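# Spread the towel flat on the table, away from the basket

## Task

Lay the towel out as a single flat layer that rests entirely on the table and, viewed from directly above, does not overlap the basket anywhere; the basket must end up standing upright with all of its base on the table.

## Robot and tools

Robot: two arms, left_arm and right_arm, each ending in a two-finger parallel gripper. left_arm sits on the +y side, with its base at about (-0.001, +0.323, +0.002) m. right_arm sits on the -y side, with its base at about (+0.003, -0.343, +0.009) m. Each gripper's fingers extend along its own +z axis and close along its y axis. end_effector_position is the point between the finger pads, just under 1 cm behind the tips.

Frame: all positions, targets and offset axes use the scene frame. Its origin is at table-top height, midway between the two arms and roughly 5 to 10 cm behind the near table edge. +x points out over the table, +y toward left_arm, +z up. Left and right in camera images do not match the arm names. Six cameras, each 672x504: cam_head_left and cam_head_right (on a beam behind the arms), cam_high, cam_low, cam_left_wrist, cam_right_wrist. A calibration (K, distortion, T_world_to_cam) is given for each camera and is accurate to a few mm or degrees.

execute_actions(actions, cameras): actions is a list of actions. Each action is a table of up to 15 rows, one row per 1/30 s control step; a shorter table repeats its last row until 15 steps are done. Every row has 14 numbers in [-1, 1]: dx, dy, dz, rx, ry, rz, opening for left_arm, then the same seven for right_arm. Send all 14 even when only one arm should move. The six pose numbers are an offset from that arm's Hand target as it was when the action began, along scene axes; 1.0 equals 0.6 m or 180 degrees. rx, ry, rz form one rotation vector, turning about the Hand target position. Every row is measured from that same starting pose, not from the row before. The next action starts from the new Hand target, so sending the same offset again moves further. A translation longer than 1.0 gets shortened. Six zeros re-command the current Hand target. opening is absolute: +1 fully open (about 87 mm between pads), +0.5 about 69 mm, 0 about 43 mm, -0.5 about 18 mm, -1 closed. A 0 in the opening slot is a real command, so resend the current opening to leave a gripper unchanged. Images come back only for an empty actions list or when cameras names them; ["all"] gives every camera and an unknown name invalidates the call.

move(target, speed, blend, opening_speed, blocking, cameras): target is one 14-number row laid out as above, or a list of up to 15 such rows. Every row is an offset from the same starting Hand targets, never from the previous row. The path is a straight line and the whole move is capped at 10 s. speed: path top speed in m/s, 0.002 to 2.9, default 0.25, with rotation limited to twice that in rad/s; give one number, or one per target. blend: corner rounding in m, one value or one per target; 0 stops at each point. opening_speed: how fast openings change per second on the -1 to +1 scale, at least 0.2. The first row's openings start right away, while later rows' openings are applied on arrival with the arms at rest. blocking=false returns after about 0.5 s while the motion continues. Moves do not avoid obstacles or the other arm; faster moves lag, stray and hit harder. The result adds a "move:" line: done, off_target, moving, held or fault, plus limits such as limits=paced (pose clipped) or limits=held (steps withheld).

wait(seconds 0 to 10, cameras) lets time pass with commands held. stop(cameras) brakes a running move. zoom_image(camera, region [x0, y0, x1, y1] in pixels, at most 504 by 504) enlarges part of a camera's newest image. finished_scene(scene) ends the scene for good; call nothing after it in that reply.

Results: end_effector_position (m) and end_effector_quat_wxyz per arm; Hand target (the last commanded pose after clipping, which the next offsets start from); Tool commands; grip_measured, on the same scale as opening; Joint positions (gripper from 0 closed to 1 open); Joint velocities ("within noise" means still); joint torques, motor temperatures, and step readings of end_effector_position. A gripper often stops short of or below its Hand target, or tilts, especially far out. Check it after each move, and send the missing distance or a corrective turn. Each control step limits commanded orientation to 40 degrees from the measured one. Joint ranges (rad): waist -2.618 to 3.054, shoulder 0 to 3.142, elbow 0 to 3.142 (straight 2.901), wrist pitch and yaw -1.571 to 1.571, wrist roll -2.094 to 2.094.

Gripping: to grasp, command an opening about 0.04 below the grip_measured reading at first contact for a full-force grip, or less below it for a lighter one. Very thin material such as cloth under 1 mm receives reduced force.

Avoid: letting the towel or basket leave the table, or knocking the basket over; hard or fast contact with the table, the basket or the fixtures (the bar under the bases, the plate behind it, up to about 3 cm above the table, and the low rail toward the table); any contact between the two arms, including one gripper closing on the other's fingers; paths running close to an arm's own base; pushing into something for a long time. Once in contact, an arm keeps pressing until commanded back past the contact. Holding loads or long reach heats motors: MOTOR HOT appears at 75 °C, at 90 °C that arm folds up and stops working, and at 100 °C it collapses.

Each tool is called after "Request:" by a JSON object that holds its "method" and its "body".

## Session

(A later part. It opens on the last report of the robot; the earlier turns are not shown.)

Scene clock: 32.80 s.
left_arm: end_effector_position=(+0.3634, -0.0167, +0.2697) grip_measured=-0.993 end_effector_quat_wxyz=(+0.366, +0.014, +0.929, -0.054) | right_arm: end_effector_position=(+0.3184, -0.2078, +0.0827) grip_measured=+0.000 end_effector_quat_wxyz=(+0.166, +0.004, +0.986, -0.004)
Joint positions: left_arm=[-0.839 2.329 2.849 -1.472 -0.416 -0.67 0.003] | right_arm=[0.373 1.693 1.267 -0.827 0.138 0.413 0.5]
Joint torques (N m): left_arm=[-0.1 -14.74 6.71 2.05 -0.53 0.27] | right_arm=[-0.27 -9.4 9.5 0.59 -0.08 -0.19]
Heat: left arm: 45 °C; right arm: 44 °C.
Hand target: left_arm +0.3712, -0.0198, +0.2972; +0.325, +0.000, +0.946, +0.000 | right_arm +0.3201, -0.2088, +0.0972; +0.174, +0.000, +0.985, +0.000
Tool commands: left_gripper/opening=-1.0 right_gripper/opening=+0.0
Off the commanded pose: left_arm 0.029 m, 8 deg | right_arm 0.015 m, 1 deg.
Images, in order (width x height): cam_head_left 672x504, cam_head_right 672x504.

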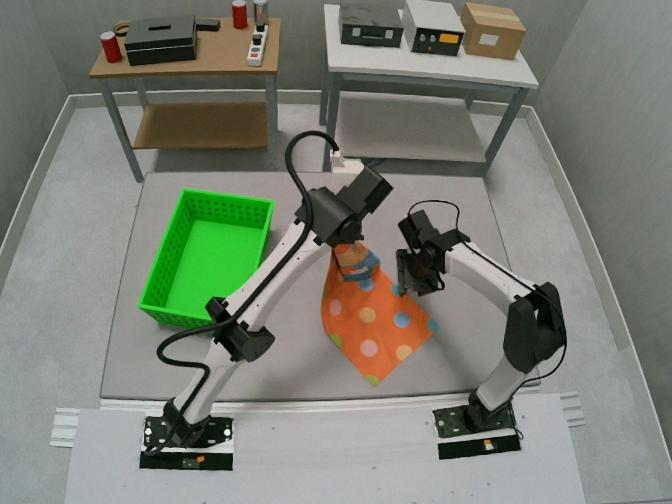

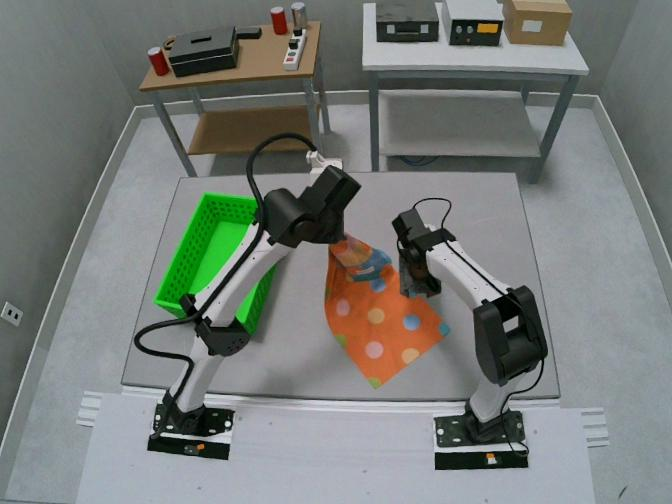

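Request:
{"method": "move", "body": {"target": [[0.12,0.03,-0.13,0,-0.02,0,-1, -0.05,-0.1,0.05,0,0,0,0],[0.25,0.06,-0.27,0,-0.035,0,-1, -0.05,-0.15,0.1,0,0,0,0],[0.34,0.07,-0.44,0,-0.04,0,-1, -0.05,-0.15,0.1,0,0,0,0]], "speed": 0.15, "blend": 0.04, "cameras": ["all"]}}

Request:
{"method": "zoom_image", "body": {"camera": "cam_high", "region": [170, 150, 430, 380]}}

Scene clock: 37.83 s.
left_arm: end_effector_position=(+0.5628, +0.0225, +0.0375) grip_measured=-0.993 end_effector_quat_wxyz=(+0.373, +0.001, +0.928, +0.010) | right_arm: end_effector_position=(+0.2907, -0.2987, +0.1420) grip_measured=+0.000 end_effector_quat_wxyz=(+0.162, +0.004, +0.987, -0.007)
Joint positions: left_arm=[-0.573 2.871 2.85 -0.902 -0.376 -0.437 0.003] | right_arm=[0.107 1.473 1.274 -1.037 0.057 0.16 0.5]
Joint torques (N m): left_arm=[1.07 -14.22 7.94 2.07 0.01 0.25] | right_arm=[-0.44 -7.8 10.36 0.61 -0.32 -0.19]
Heat: left arm: 47 °C; right arm: 45 °C.
Hand target: left_arm +0.5751, +0.0222, +0.0332; +0.384, +0.000, +0.923, +0.000 | right_arm +0.2901, -0.2988, +0.1572; +0.174, +0.000, +0.985, +0.000
Off the commanded pose: left_arm 0.013 m, 2 deg | right_arm 0.015 m, 2 deg.
elbow stopped short (left arm): the move would have taken joint 3 (elbow) straighter than the controller allows.
move: off_target (left_arm, right_arm)
camera_calibration:
cam_left_wrist: T_world_to_cam=[[-0.0177407, -0.99962, -0.0211193, 0.0327483], [-0.996535, 0.0159614, 0.0816247, 0.581887], [-0.0812566, 0.0224942, -0.996439, 0.227008], [0, 0, 0, 1]] pos_world=[0.598898, 0.0183417, 0.179395]
cam_right_wrist: T_world_to_cam=[[-0.0227754, -0.999467, 0.0234012, -0.297765], [-0.842882, 0.031784, 0.537159, 0.199978], [-0.537616, -0.00749043, -0.843157, 0.415831], [0, 0, 0, 1]] pos_world=[0.385333, -0.300848, 0.250159]

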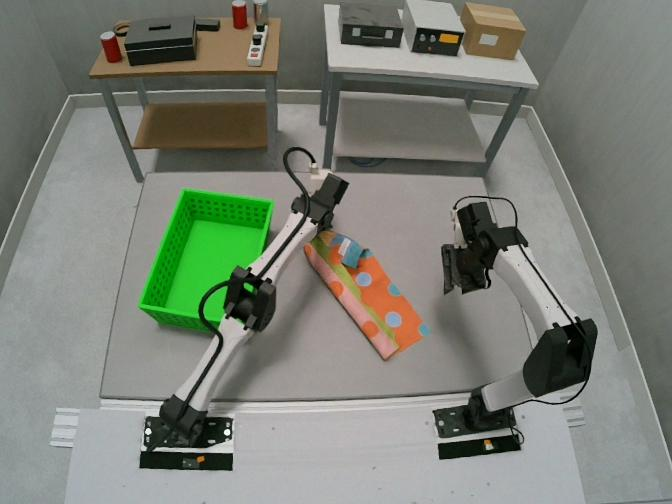

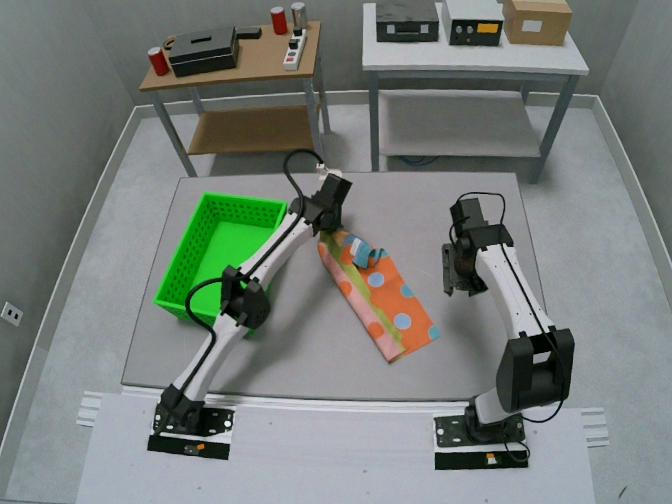

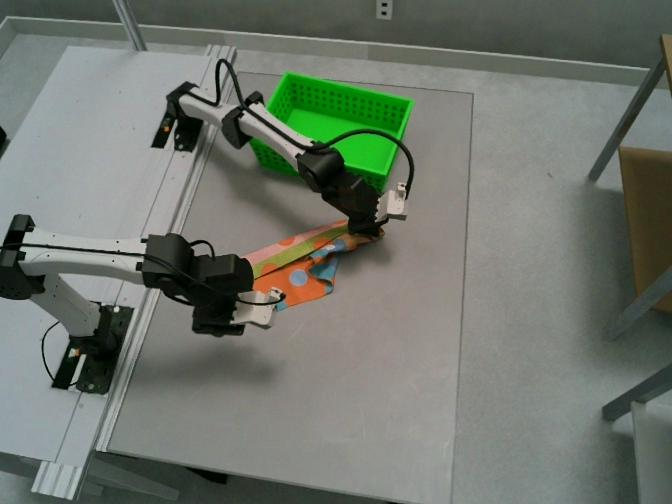

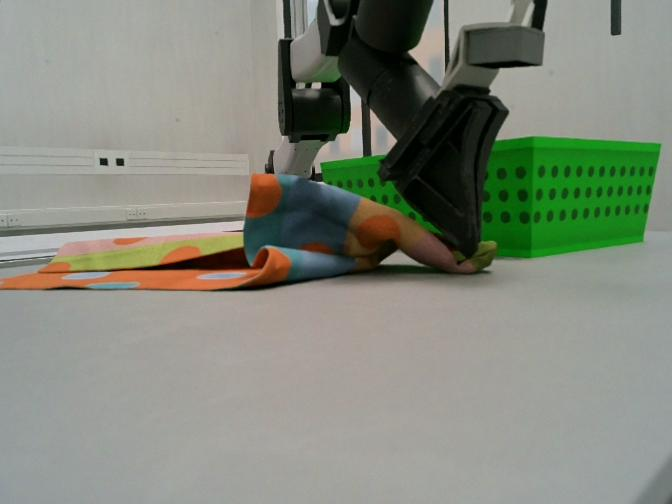

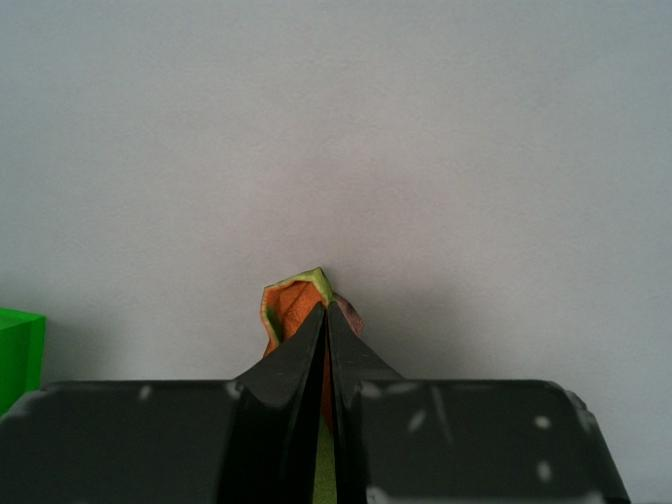

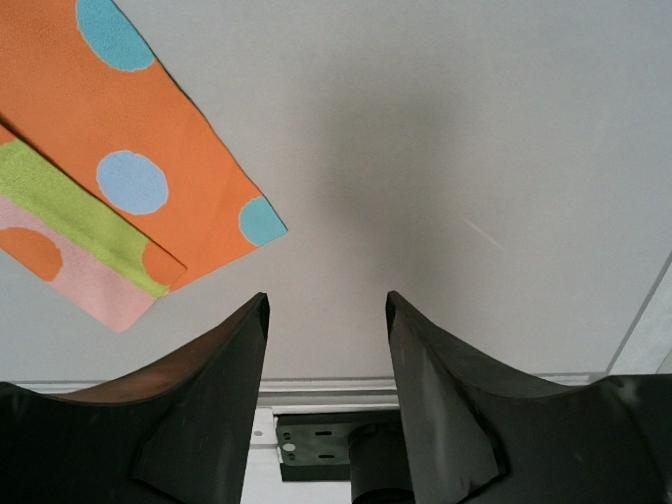

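Scaled by 1.938 from the camera's 672x504 image, which has a finer 960x720 frame.

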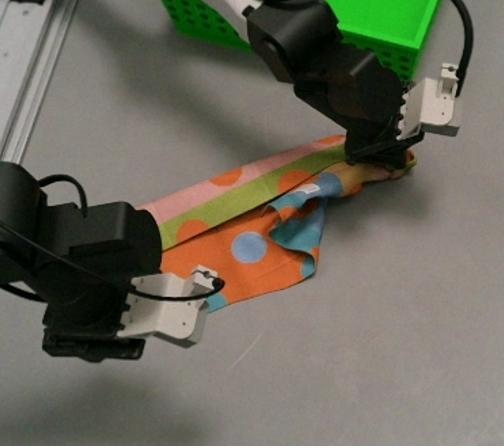

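Request:
{"method": "zoom_image", "body": {"camera": "cam_low", "region": [200, 150, 520, 310]}}

Request:
{"method": "zoom_image", "body": {"camera": "cam_head_right", "region": [290, 200, 470, 380]}}

Request:
{"method": "zoom_image", "body": {"camera": "cam_high", "region": [240, 200, 400, 320]}}

Request:
{"method": "zoom_image", "body": {"camera": "cam_head_left", "region": [290, 200, 450, 370]}}

Scaled by 1.575 from the camera's 672x504 image, which has a finer 960x720 frame.

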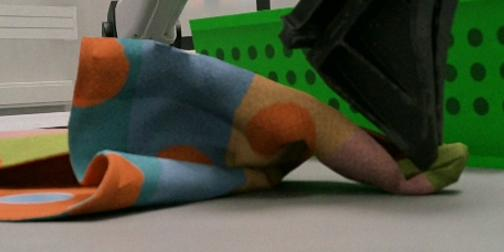

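Scaled by 2.800 from the camera's 672x504 image, which has a finer 960x720 frame.

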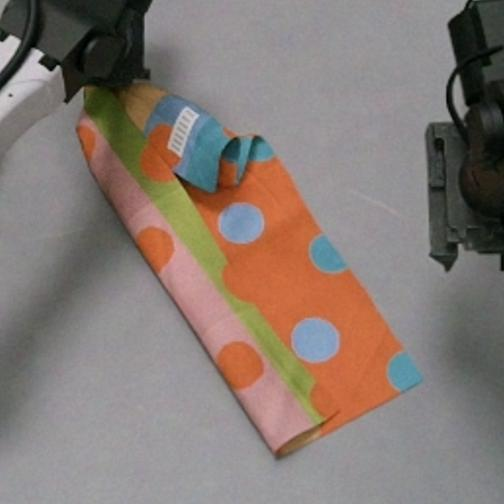

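Scaled by 3.150 from the camera's 672x504 image, which has a finer 960x720 frame.

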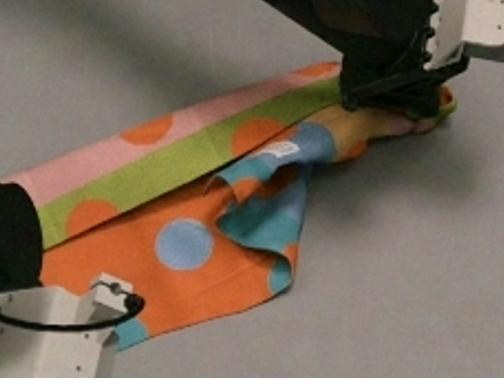

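Scaled by 2.965 from the camera's 672x504 image, which has a finer 960x720 frame.

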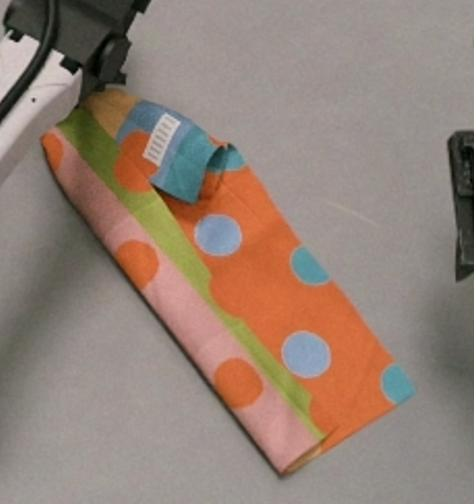

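Request:
{"method": "move", "body": {"target": [[0,0,-0.03,0,0,0,-0.6, 0,0,0,0,0,0,0],[0,0,-0.03,0,0,0,-0.5, 0,0,0,0,0,0,0],[-0.02,0.0,0.15,0,0,0,-0.5, 0,0,0,0,0,0,0],[-0.4,0.3,0.33,0,0,0,-0.5, 0.187,0.3,-0.06,0,0,0,0]], "speed": [0.08,0.1,0.12,0.25], "cameras": ["all"]}}

Request:
{"method": "zoom_image", "body": {"camera": "cam_head_left", "region": [270, 180, 470, 380]}}

Request:
{"method": "zoom_image", "body": {"camera": "cam_high", "region": [200, 180, 420, 340]}}

Scene clock: 47.53 s.
left_arm: end_effector_position=(+0.3413, +0.1979, +0.2379) grip_measured=-0.500 end_effector_quat_wxyz=(+0.399, -0.007, +0.917, -0.005) | right_arm: end_effector_position=(+0.4002, -0.1149, +0.1183) grip_measured=+0.000 end_effector_quat_wxyz=(+0.172, -0.007, +0.985, +0.014)
Joint positions: left_arm=[-0.449 1.439 1.436 -0.823 -0.297 -0.343 0.25] | right_arm=[0.48 2.121 1.988 -1.105 0.143 0.494 0.5]
Joint torques (N m): left_arm=[0.59 -6.35 5.38 1.48 0.02 0.26] | right_arm=[0.38 -10.07 10.44 0.56 0.29 0.1]
Motor temperatures (°C): left_arm=[24 53 37 31 25 24 24] | right_arm=[25 45 46 28 29 27 24]
Heat: left arm: 53 °C; right arm: 46 °C.
Hand target: left_arm +0.3352, +0.2022, +0.2312; +0.384, +0.000, +0.923, +0.000 | right_arm +0.4024, -0.1189, +0.1212; +0.174, +0.000, +0.985, +0.000
Off the commanded pose: left_arm 0.010 m, 2 deg | right_arm 0.005 m, 2 deg.
elbow stopped short (left arm): the move would have taken joint 3 (elbow) straighter than the controller allows.
move: done; target 2's new opening was sent with left_arm's hand 0.013 m and 2 deg from that target
camera_calibration:
cam_left_wrist: T_world_to_cam=[[-0.0141929, -0.99981, 0.013372, 0.198971], [-0.999552, 0.014539, 0.0261501, 0.356513], [-0.0263396, -0.0129949, -0.999569, 0.393715], [0, 0, 0, 1]] pos_world=[0.369547, 0.198866, 0.381561]
cam_right_wrist: T_world_to_cam=[[0.00720301, -0.999861, -0.0150633, -0.118531], [-0.854232, -0.0139835, 0.519704, 0.30059], [-0.519843, 0.00912414, -0.854213, 0.452186], [0, 0, 0, 1]] pos_world=[0.492693, -0.118437, 0.22826]

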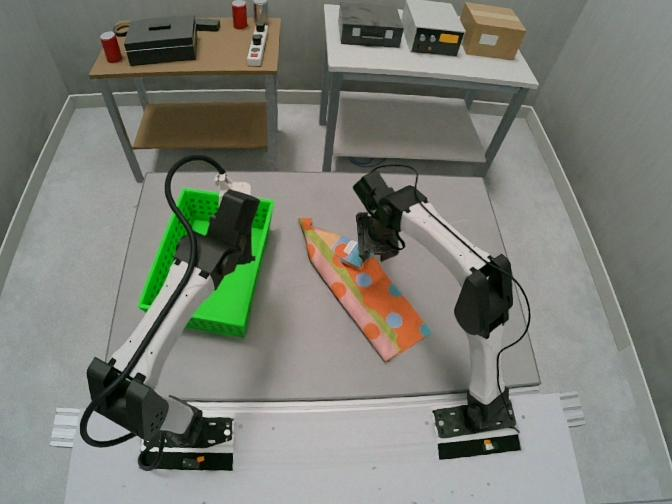

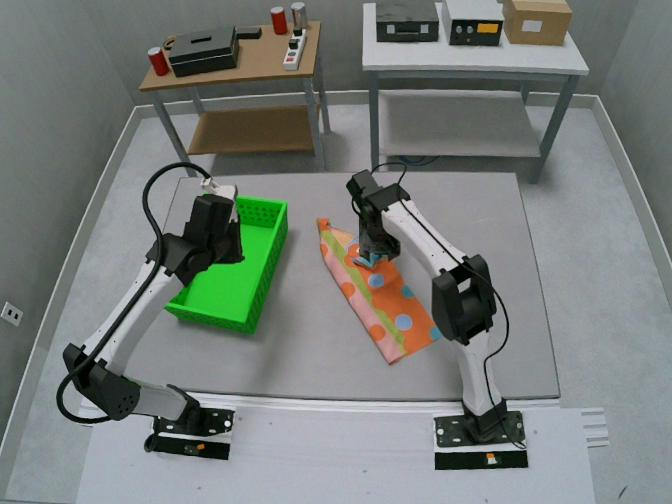

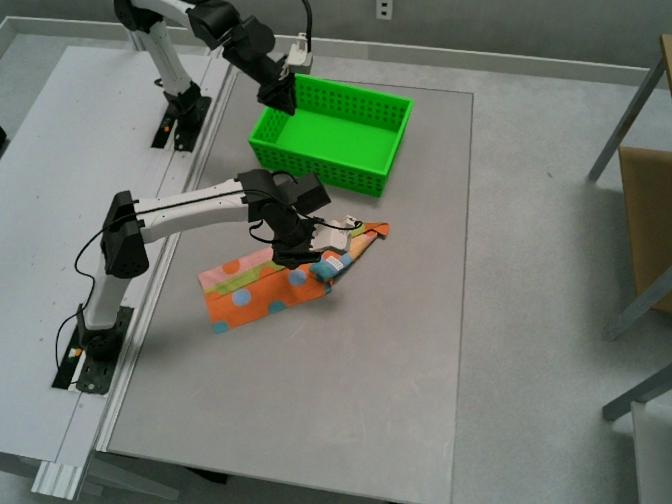

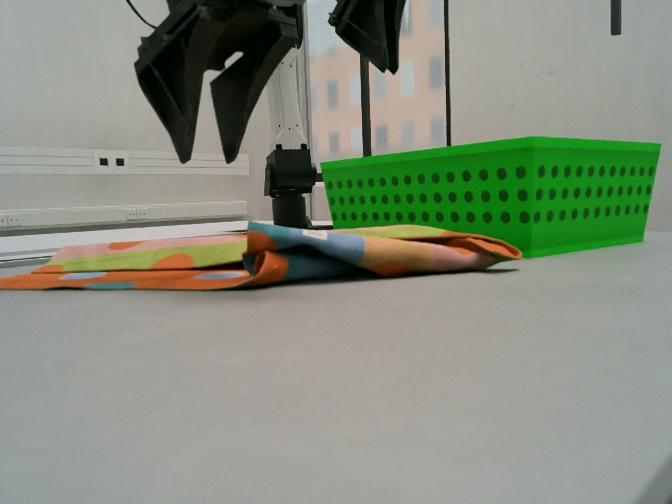

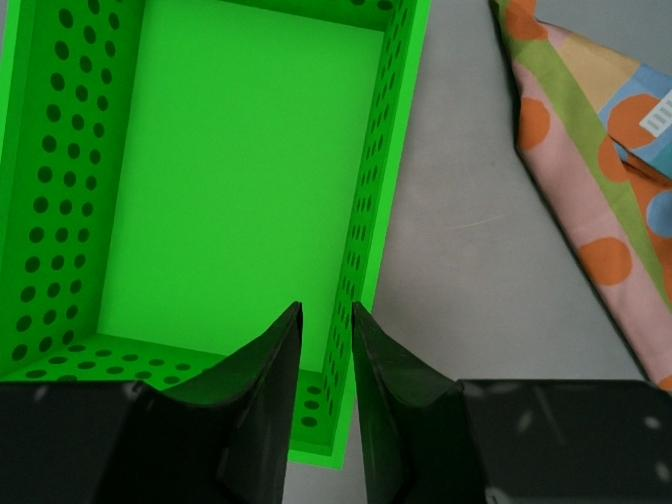

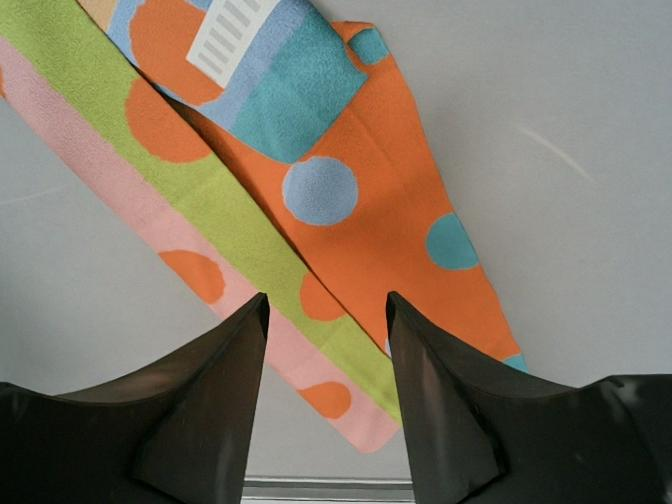

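Scaled by 2.520 from the camera's 672x504 image, which has a finer 960x720 frame.

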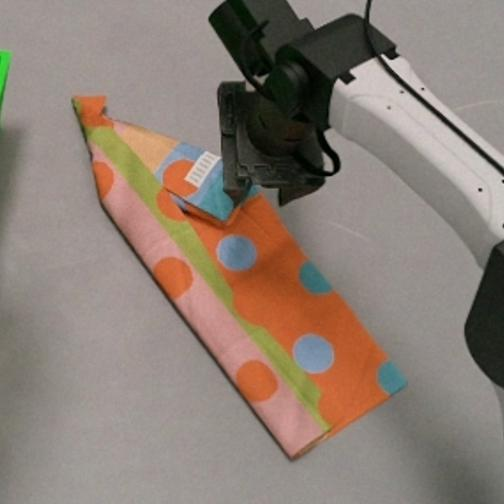

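Scaled by 2.291 from the camera's 672x504 image, which has a finer 960x720 frame.

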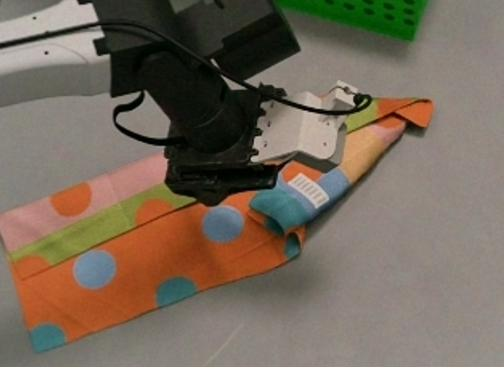

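Request:
{"method": "move", "body": {"target": [0,0,0,0,0,0,-0.5, 0.075,0.02,-0.11,0.0328,0.0792,-0.2485,0], "speed": 0.2, "cameras": ["cam_right_wrist"]}}

Scene clock: 51.90 s.
left_arm: end_effector_position=(+0.3413, +0.1979, +0.2379) grip_measured=-0.500 end_effector_quat_wxyz=(+0.399, -0.007, +0.917, -0.005) | right_arm: end_effector_position=(+0.4481, -0.1068, +0.0545) grip_measured=+0.000 end_effector_quat_wxyz=(+0.059, +0.373, +0.926, -0.008)
Joint positions: left_arm=[-0.449 1.439 1.436 -0.823 -0.297 -0.343 0.25] | right_arm=[0.39 2.662 2.708 -1.533 0.092 1.205 0.5]
Joint torques (N m): left_arm=[0.64 -6.37 5.48 1.45 0 0.28] | right_arm=[-0.38 -12.33 9.28 0.12 -0.18 0.1]
Heat: left arm: 52 °C; right arm: 47 °C.
Hand target: left_arm +0.3352, +0.2022, +0.2312; +0.384, +0.000, +0.923, +0.000 | right_arm +0.4474, -0.1069, +0.0553; +0.040, +0.382, +0.923, -0.016
Off the commanded pose: left_arm 0.010 m, 2 deg | right_arm 0.001 m, 3 deg.
joint sent to its limit (right arm) — joint 4 (wrist pitch), lower limit. The joint targets still meet the commanded pose.
move: off_target (right_arm)
camera_calibration:
cam_right_wrist: T_world_to_cam=[[-0.698478, -0.715461, -0.0156366, 0.234885], [-0.517131, 0.489512, 0.702106, 0.267515], [-0.494675, 0.498492, -0.7119, 0.455738], [0, 0, 0, 1]] pos_world=[0.527844, -0.190082, 0.140289]
Images, in order (width x height): cam_right_wrist 672x504.

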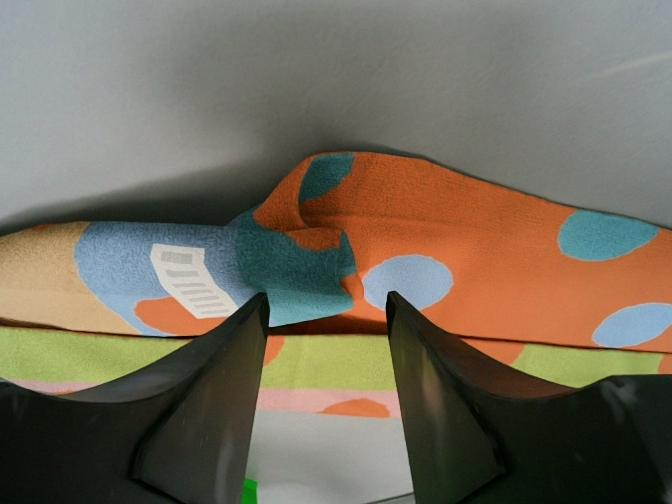

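Request:
{"method": "move", "body": {"target": [[0,0,0,0,0,0,-0.5, -0.016,0.01,-0.112,0,0,0,0],[0,0,0,0,0,0,-0.5, -0.016,0.01,-0.112,0,0,0,-1]], "speed": 0.1, "opening_speed": 1.0, "cameras": ["cam_right_wrist"]}}

Scene clock: 55.13 s.
left_arm: end_effector_position=(+0.3413, +0.1979, +0.2379) grip_measured=-0.500 end_effector_quat_wxyz=(+0.399, -0.007, +0.917, -0.005) | right_arm: end_effector_position=(+0.4435, -0.0987, +0.0224) grip_measured=-0.873 end_effector_quat_wxyz=(+0.052, +0.379, +0.924, +0.010)
Joint positions: left_arm=[-0.449 1.439 1.436 -0.823 -0.297 -0.343 0.25] | right_arm=[0.396 2.552 2.365 -1.283 0.059 1.225 0.063]
Joint torques (N m): left_arm=[0.68 -6.49 5.42 1.44 0.03 0.27] | right_arm=[0.92 -9.47 3.32 0.8 0.18 0.1]
Heat: left arm: 51 °C; right arm: 46 °C.
Hand target: left_arm +0.3352, +0.2022, +0.2312; +0.384, +0.000, +0.923, +0.000 | right_arm +0.4378, -0.1008, -0.0119; +0.040, +0.382, +0.923, -0.016
Off the commanded pose: left_arm 0.010 m, 2 deg | right_arm 0.035 m, 3 deg.
move: off_target (right_arm); target 2's new opening was sent with right_arm's hand 0.035 m and 1 deg from that target
camera_calibration:
cam_right_wrist: T_world_to_cam=[[-0.706324, -0.706503, -0.0442749, 0.241909], [-0.512419, 0.467133, 0.720564, 0.279051], [-0.488399, 0.531639, -0.691973, 0.426675], [0, 0, 0, 1]] pos_world=[0.522245, -0.186281, 0.104884]
Images, in order (width x height): cam_right_wrist 672x504.

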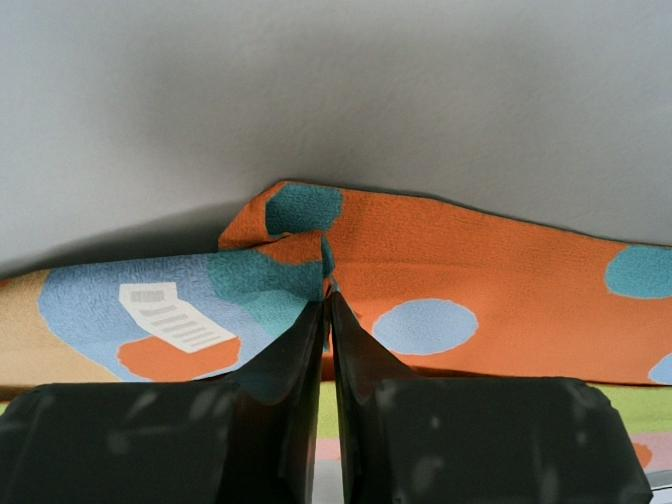

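Request:
{"method": "move", "body": {"target": [[0,0,0,0,0,0,-0.5, 0.02,0,0.2,0,0,0,-1],[0,0,0,0,0,0,-0.5, 0.187,-0.065,0.237,-0.03,-0.112,0.16,-1],[0,0,0,0,0,0,-0.5, 0.345,-0.124,0.08,-0.0605,-0.2248,0.3191,-1]], "speed": 0.18, "blend": 0.03, "cameras": ["all"]}}

Request:
{"method": "zoom_image", "body": {"camera": "cam_head_left", "region": [270, 180, 470, 380]}}

Request:
{"method": "zoom_image", "body": {"camera": "cam_high", "region": [200, 180, 420, 340]}}

Scene clock: 62.67 s.
left_arm: end_effector_position=(+0.3413, +0.1979, +0.2379) grip_measured=-0.500 end_effector_quat_wxyz=(+0.399, -0.007, +0.917, -0.005) | right_arm: end_effector_position=(+0.6425, -0.1742, +0.0338) grip_measured=-0.900 end_effector_quat_wxyz=(+0.366, -0.114, +0.923, +0.043)
Joint positions: left_arm=[-0.449 1.439 1.436 -0.823 -0.297 -0.343 0.25] | right_arm=[0.207 2.792 2.706 -0.715 0.008 0.013 0.05]
Joint torques (N m): left_arm=[0.59 -6.45 5.49 1.46 0.02 0.25] | right_arm=[-0.29 -16.27 5.41 2 -0.33 -0.19]
Motor temperatures (°C): left_arm=[24 48 37 30 25 24 24] | right_arm=[25 50 46 29 29 27 24]
Heat: left arm: 48 °C; right arm: 50 °C.
Hand target: left_arm +0.3352, +0.2022, +0.2312; +0.384, +0.000, +0.923, +0.000 | right_arm +0.6448, -0.1753, +0.0360; +0.380, -0.121, +0.916, +0.050
Off the commanded pose: left_arm 0.010 m, 2 deg | right_arm 0.003 m, 2 deg.
elbow stopped short (right arm): the move would have taken joint 3 (elbow) straighter than the controller allows.
move: done
camera_calibration:
cam_left_wrist: T_world_to_cam=[[-0.0141929, -0.99981, 0.013372, 0.198971], [-0.999552, 0.014539, 0.0261501, 0.356513], [-0.0263396, -0.0129949, -0.999569, 0.393715], [0, 0, 0, 1]] pos_world=[0.369547, 0.198866, 0.381561]
cam_right_wrist: T_world_to_cam=[[0.226385, -0.973989, 0.00976865, -0.317989], [-0.965098, -0.222941, 0.137417, 0.598421], [-0.131665, -0.0405369, -0.990465, 0.253042], [0, 0, 0, 1]] pos_world=[0.682839, -0.166048, 0.171502]

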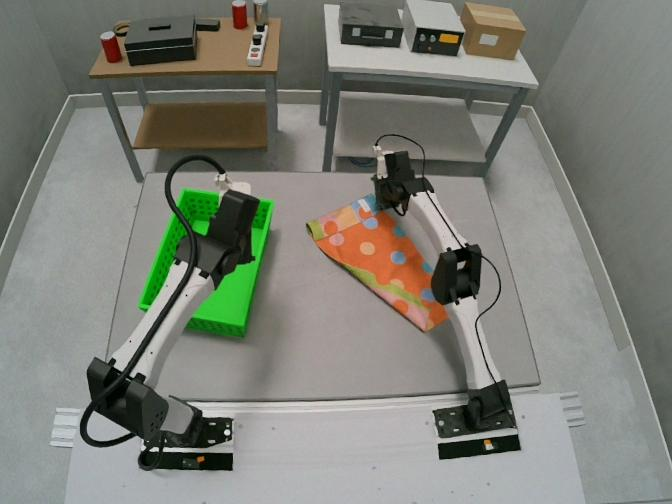

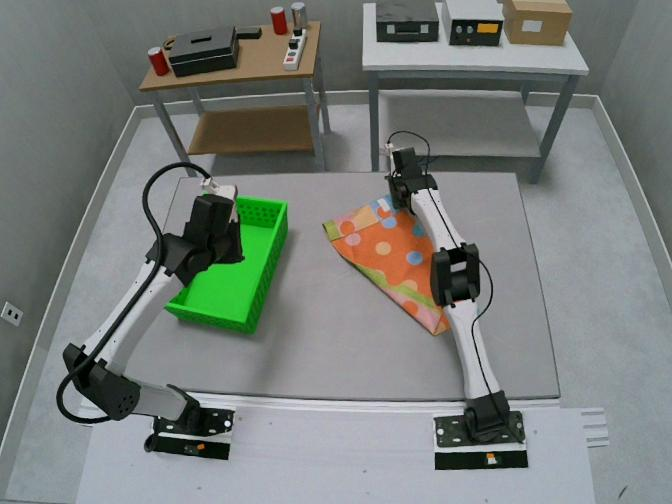

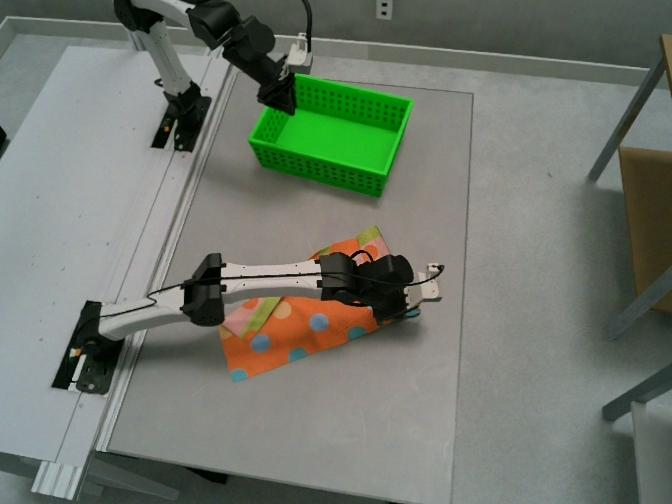

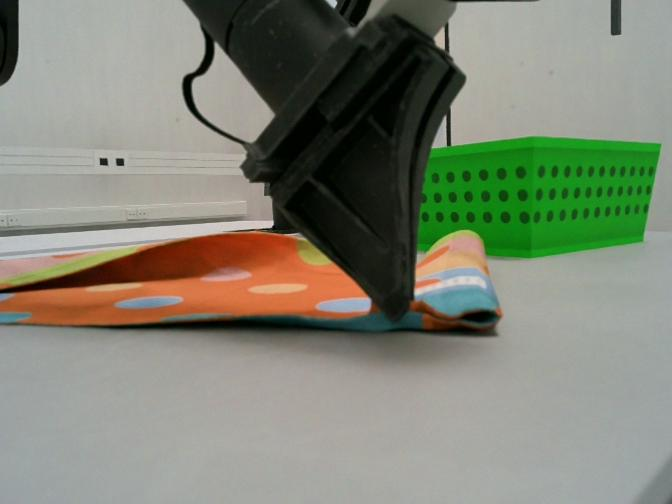

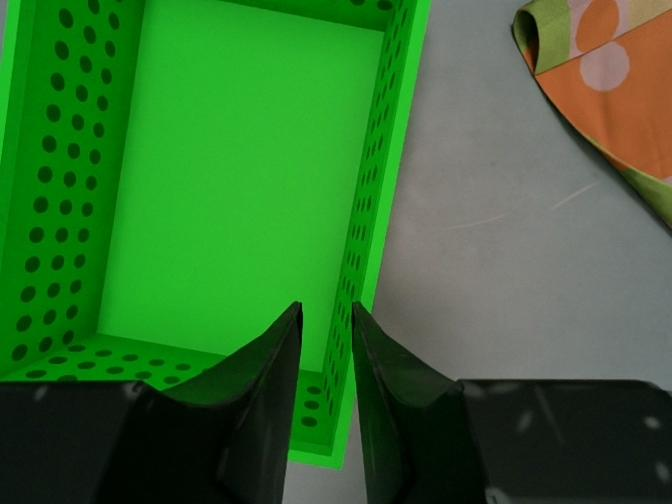

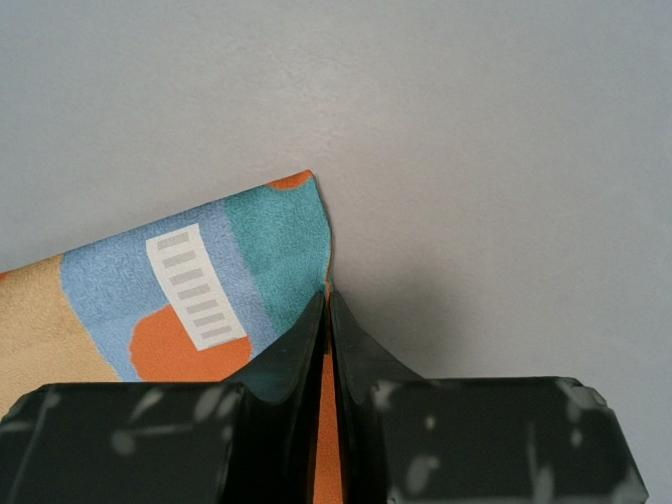

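Scaled by 2.520 from the camera's 672x504 image, which has a finer 960x720 frame.

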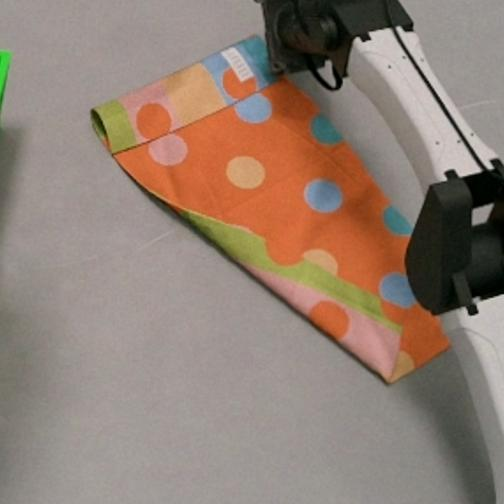

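Scaled by 2.291 from the camera's 672x504 image, which has a finer 960x720 frame.

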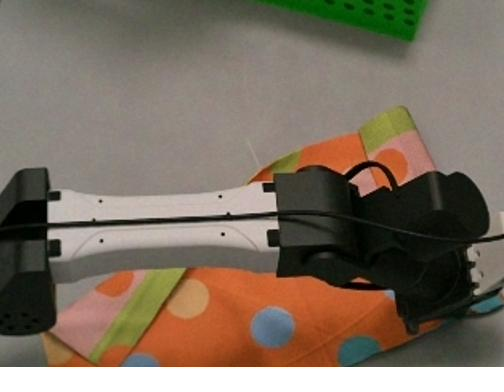

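Request:
{"method": "move", "body": {"target": [[0,0,0,0,0,0,-0.5, 0,0,-0.03,0,0,0,-1],[0,0,0,0,0,0,-0.5, 0,0,-0.03,0,0,0,-0.4],[0,0,0,0,0,0,-0.5, -0.03,0,0.15,0,0,0,-0.4],[0,0,0,0,0,0,-0.5, -0.575,-0.15,0.123,-0.1266,0.1878,0.2021,0]], "speed": [0.08,0.1,0.12,0.28], "cameras": ["all"]}}

Request:
{"method": "zoom_image", "body": {"camera": "cam_head_left", "region": [270, 180, 470, 380]}}

Request:
{"method": "zoom_image", "body": {"camera": "cam_high", "region": [220, 200, 440, 400]}}

Scene clock: 71.90 s.
left_arm: end_effector_position=(+0.3413, +0.1979, +0.2379) grip_measured=-0.500 end_effector_quat_wxyz=(+0.399, -0.007, +0.917, -0.005) | right_arm: end_effector_position=(+0.3084, -0.2607, +0.1030) grip_measured=+0.000 end_effector_quat_wxyz=(+0.044, -0.437, +0.898, +0.026)
Joint positions: left_arm=[-0.449 1.439 1.436 -0.823 -0.297 -0.343 0.25] | right_arm=[0.243 1.777 1.456 -1.157 -0.072 -0.608 0.5]
Joint torques (N m): left_arm=[0.61 -6.38 5.46 1.46 0.03 0.22] | right_arm=[0.65 -10.58 5.67 0.15 0.02 -0.2]
Motor temperatures (°C): left_arm=[24 46 37 30 25 24 24] | right_arm=[25 57 46 29 29 27 24]
Heat: left arm: 46 °C; right arm: 57 °C.
Hand target: left_arm +0.3352, +0.2022, +0.2312; +0.384, +0.000, +0.923, +0.000 | right_arm +0.2998, -0.2653, +0.1098; +0.039, -0.446, +0.894, +0.019
Off the commanded pose: left_arm 0.010 m, 2 deg | right_arm 0.012 m, 1 deg.
move: off_target (right_arm); target 2's new opening was sent with right_arm's hand 0.016 m and 2 deg from that target; target 4's new opening was sent with right_arm's hand 0.012 m and 1 deg from that target
camera_calibration:
cam_left_wrist: T_world_to_cam=[[-0.0141929, -0.99981, 0.013372, 0.198971], [-0.999552, 0.014539, 0.0261501, 0.356513], [-0.0263396, -0.0129949, -0.999569, 0.393715], [0, 0, 0, 1]] pos_world=[0.369547, 0.198866, 0.381561]
cam_right_wrist: T_world_to_cam=[[0.781998, -0.623261, 0.00507587, -0.406746], [-0.440428, -0.5468, 0.712062, -0.0582529], [-0.441025, -0.559066, -0.702098, 0.204744], [0, 0, 0, 1]] pos_world=[0.382716, -0.170896, 0.187294]

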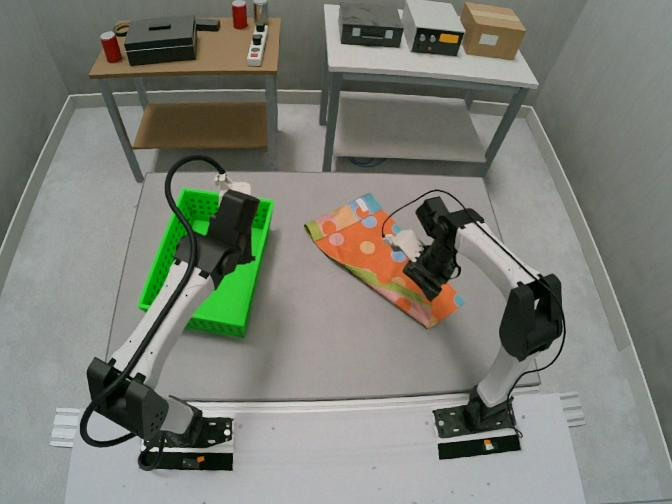

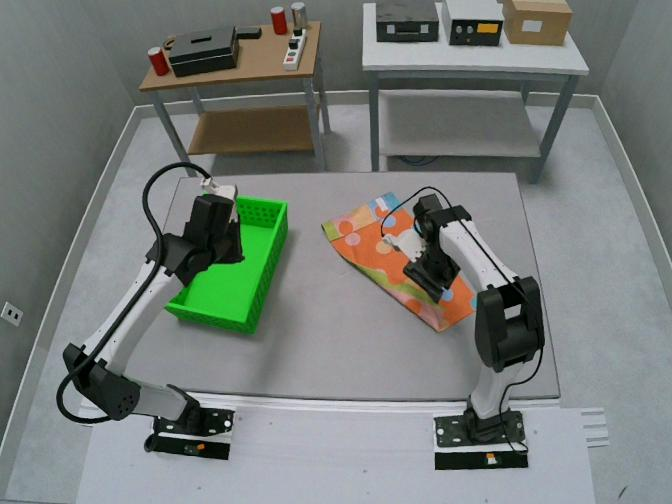

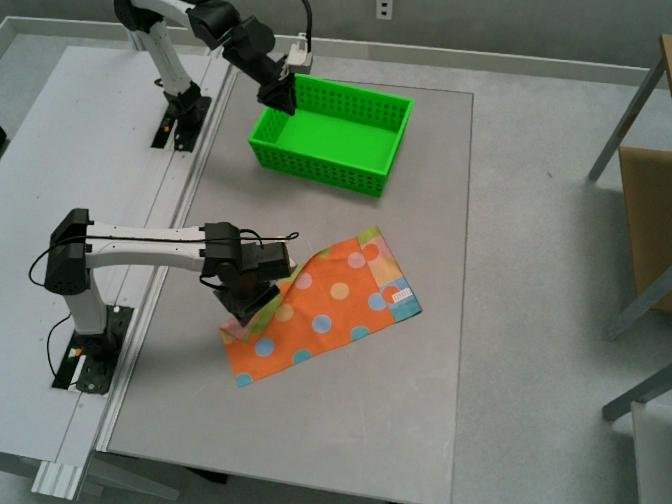

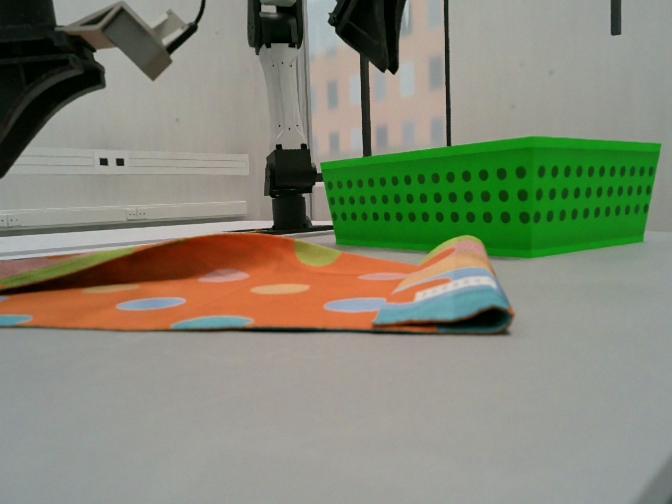

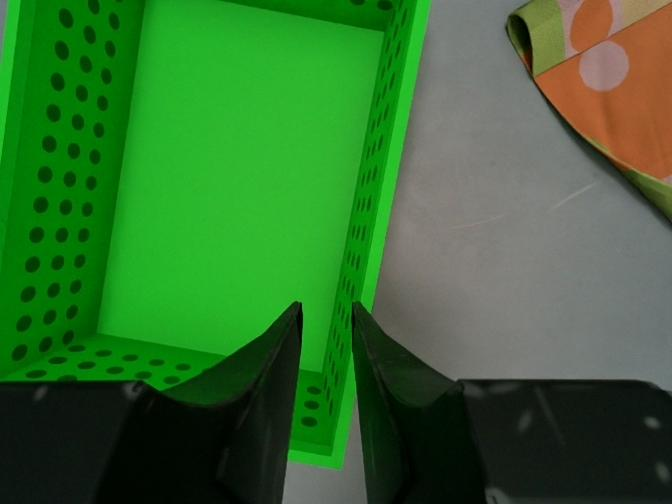

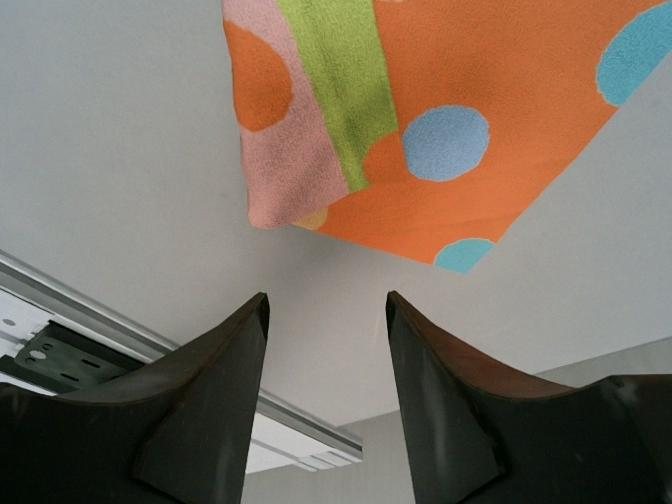

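Scaled by 2.520 from the camera's 672x504 image, which has a finer 960x720 frame.

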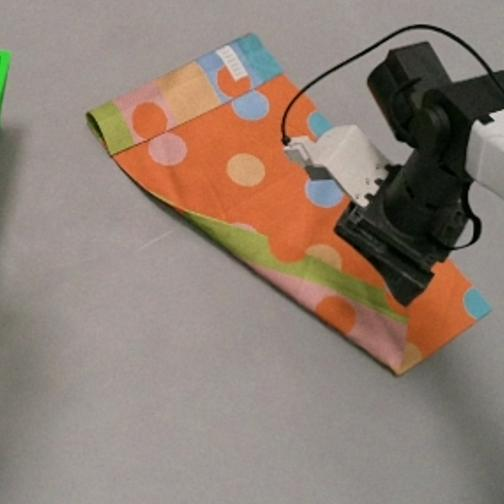

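Scaled by 2.291 from the camera's 672x504 image, which has a finer 960x720 frame.

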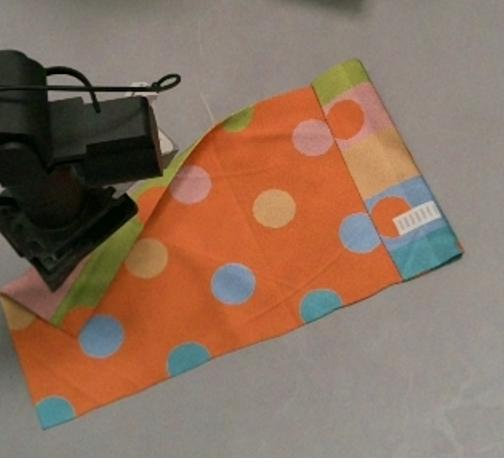

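Request:
{"method": "move", "body": {"target": [[0,0,0,0,0,0,-0.5, 0.072,0.014,-0.11,0,0,0,0],[0,0,0,0,0,0,-0.5, 0.072,0.014,-0.203,0,0,0,0],[0,0,0,0,0,0,-0.5, 0.072,0.014,-0.203,0,0,0,-1]], "speed": [0.15,0.08,0.1], "blend": [0.01,0,0], "opening_speed": 1.0, "cameras": ["cam_right_wrist"]}}

Scene clock: 76.07 s.
left_arm: end_effector_position=(+0.3413, +0.1979, +0.2379) grip_measured=-0.500 end_effector_quat_wxyz=(+0.399, -0.007, +0.917, -0.005) | right_arm: end_effector_position=(+0.3344, -0.2533, +0.0141) grip_measured=-0.820 end_effector_quat_wxyz=(+0.029, -0.442, +0.896, +0.029)
Joint positions: left_arm=[-0.449 1.439 1.436 -0.823 -0.297 -0.343 0.25] | right_arm=[0.243 1.985 1.37 -0.892 -0.075 -0.619 0.09]
Joint torques (N m): left_arm=[0.59 -6.46 5.46 1.44 0.01 0.25] | right_arm=[-0.25 -5.89 2.54 1.61 -0.1 -0.16]
Motor temperatures (°C): left_arm=[24 45 37 30 25 24 24] | right_arm=[25 55 45 29 29 27 24]
Heat: left arm: 45 °C; right arm: 55 °C.
Hand target: left_arm +0.3352, +0.2022, +0.2312; +0.384, +0.000, +0.923, +0.000 | right_arm +0.3430, -0.2569, -0.0120; +0.039, -0.446, +0.894, +0.019
Off the commanded pose: left_arm 0.010 m, 2 deg | right_arm 0.028 m, 2 deg.
move: off_target (right_arm); target 3's new opening was sent with right_arm's hand 0.028 m and 2 deg from that target
camera_calibration:
cam_right_wrist: T_world_to_cam=[[0.788548, -0.614829, -0.0133285, -0.421798], [-0.414233, -0.547043, 0.727431, 0.011511], [-0.454537, -0.568093, -0.686052, 0.15988], [0, 0, 0, 1]] pos_world=[0.410047, -0.16221, 0.0956906]
Images, in order (width x height): cam_right_wrist 672x504.

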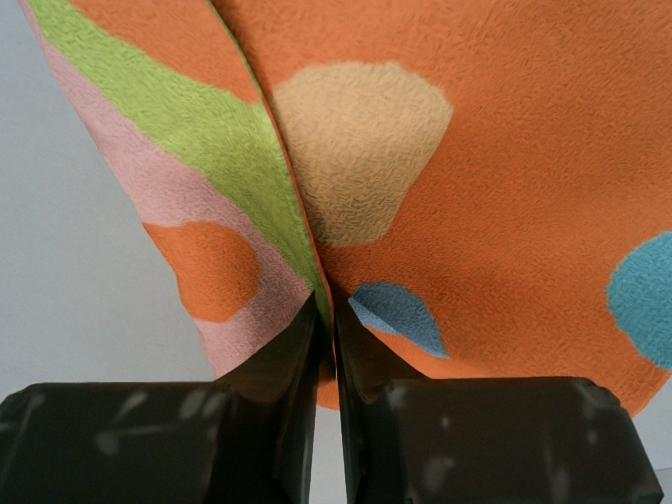

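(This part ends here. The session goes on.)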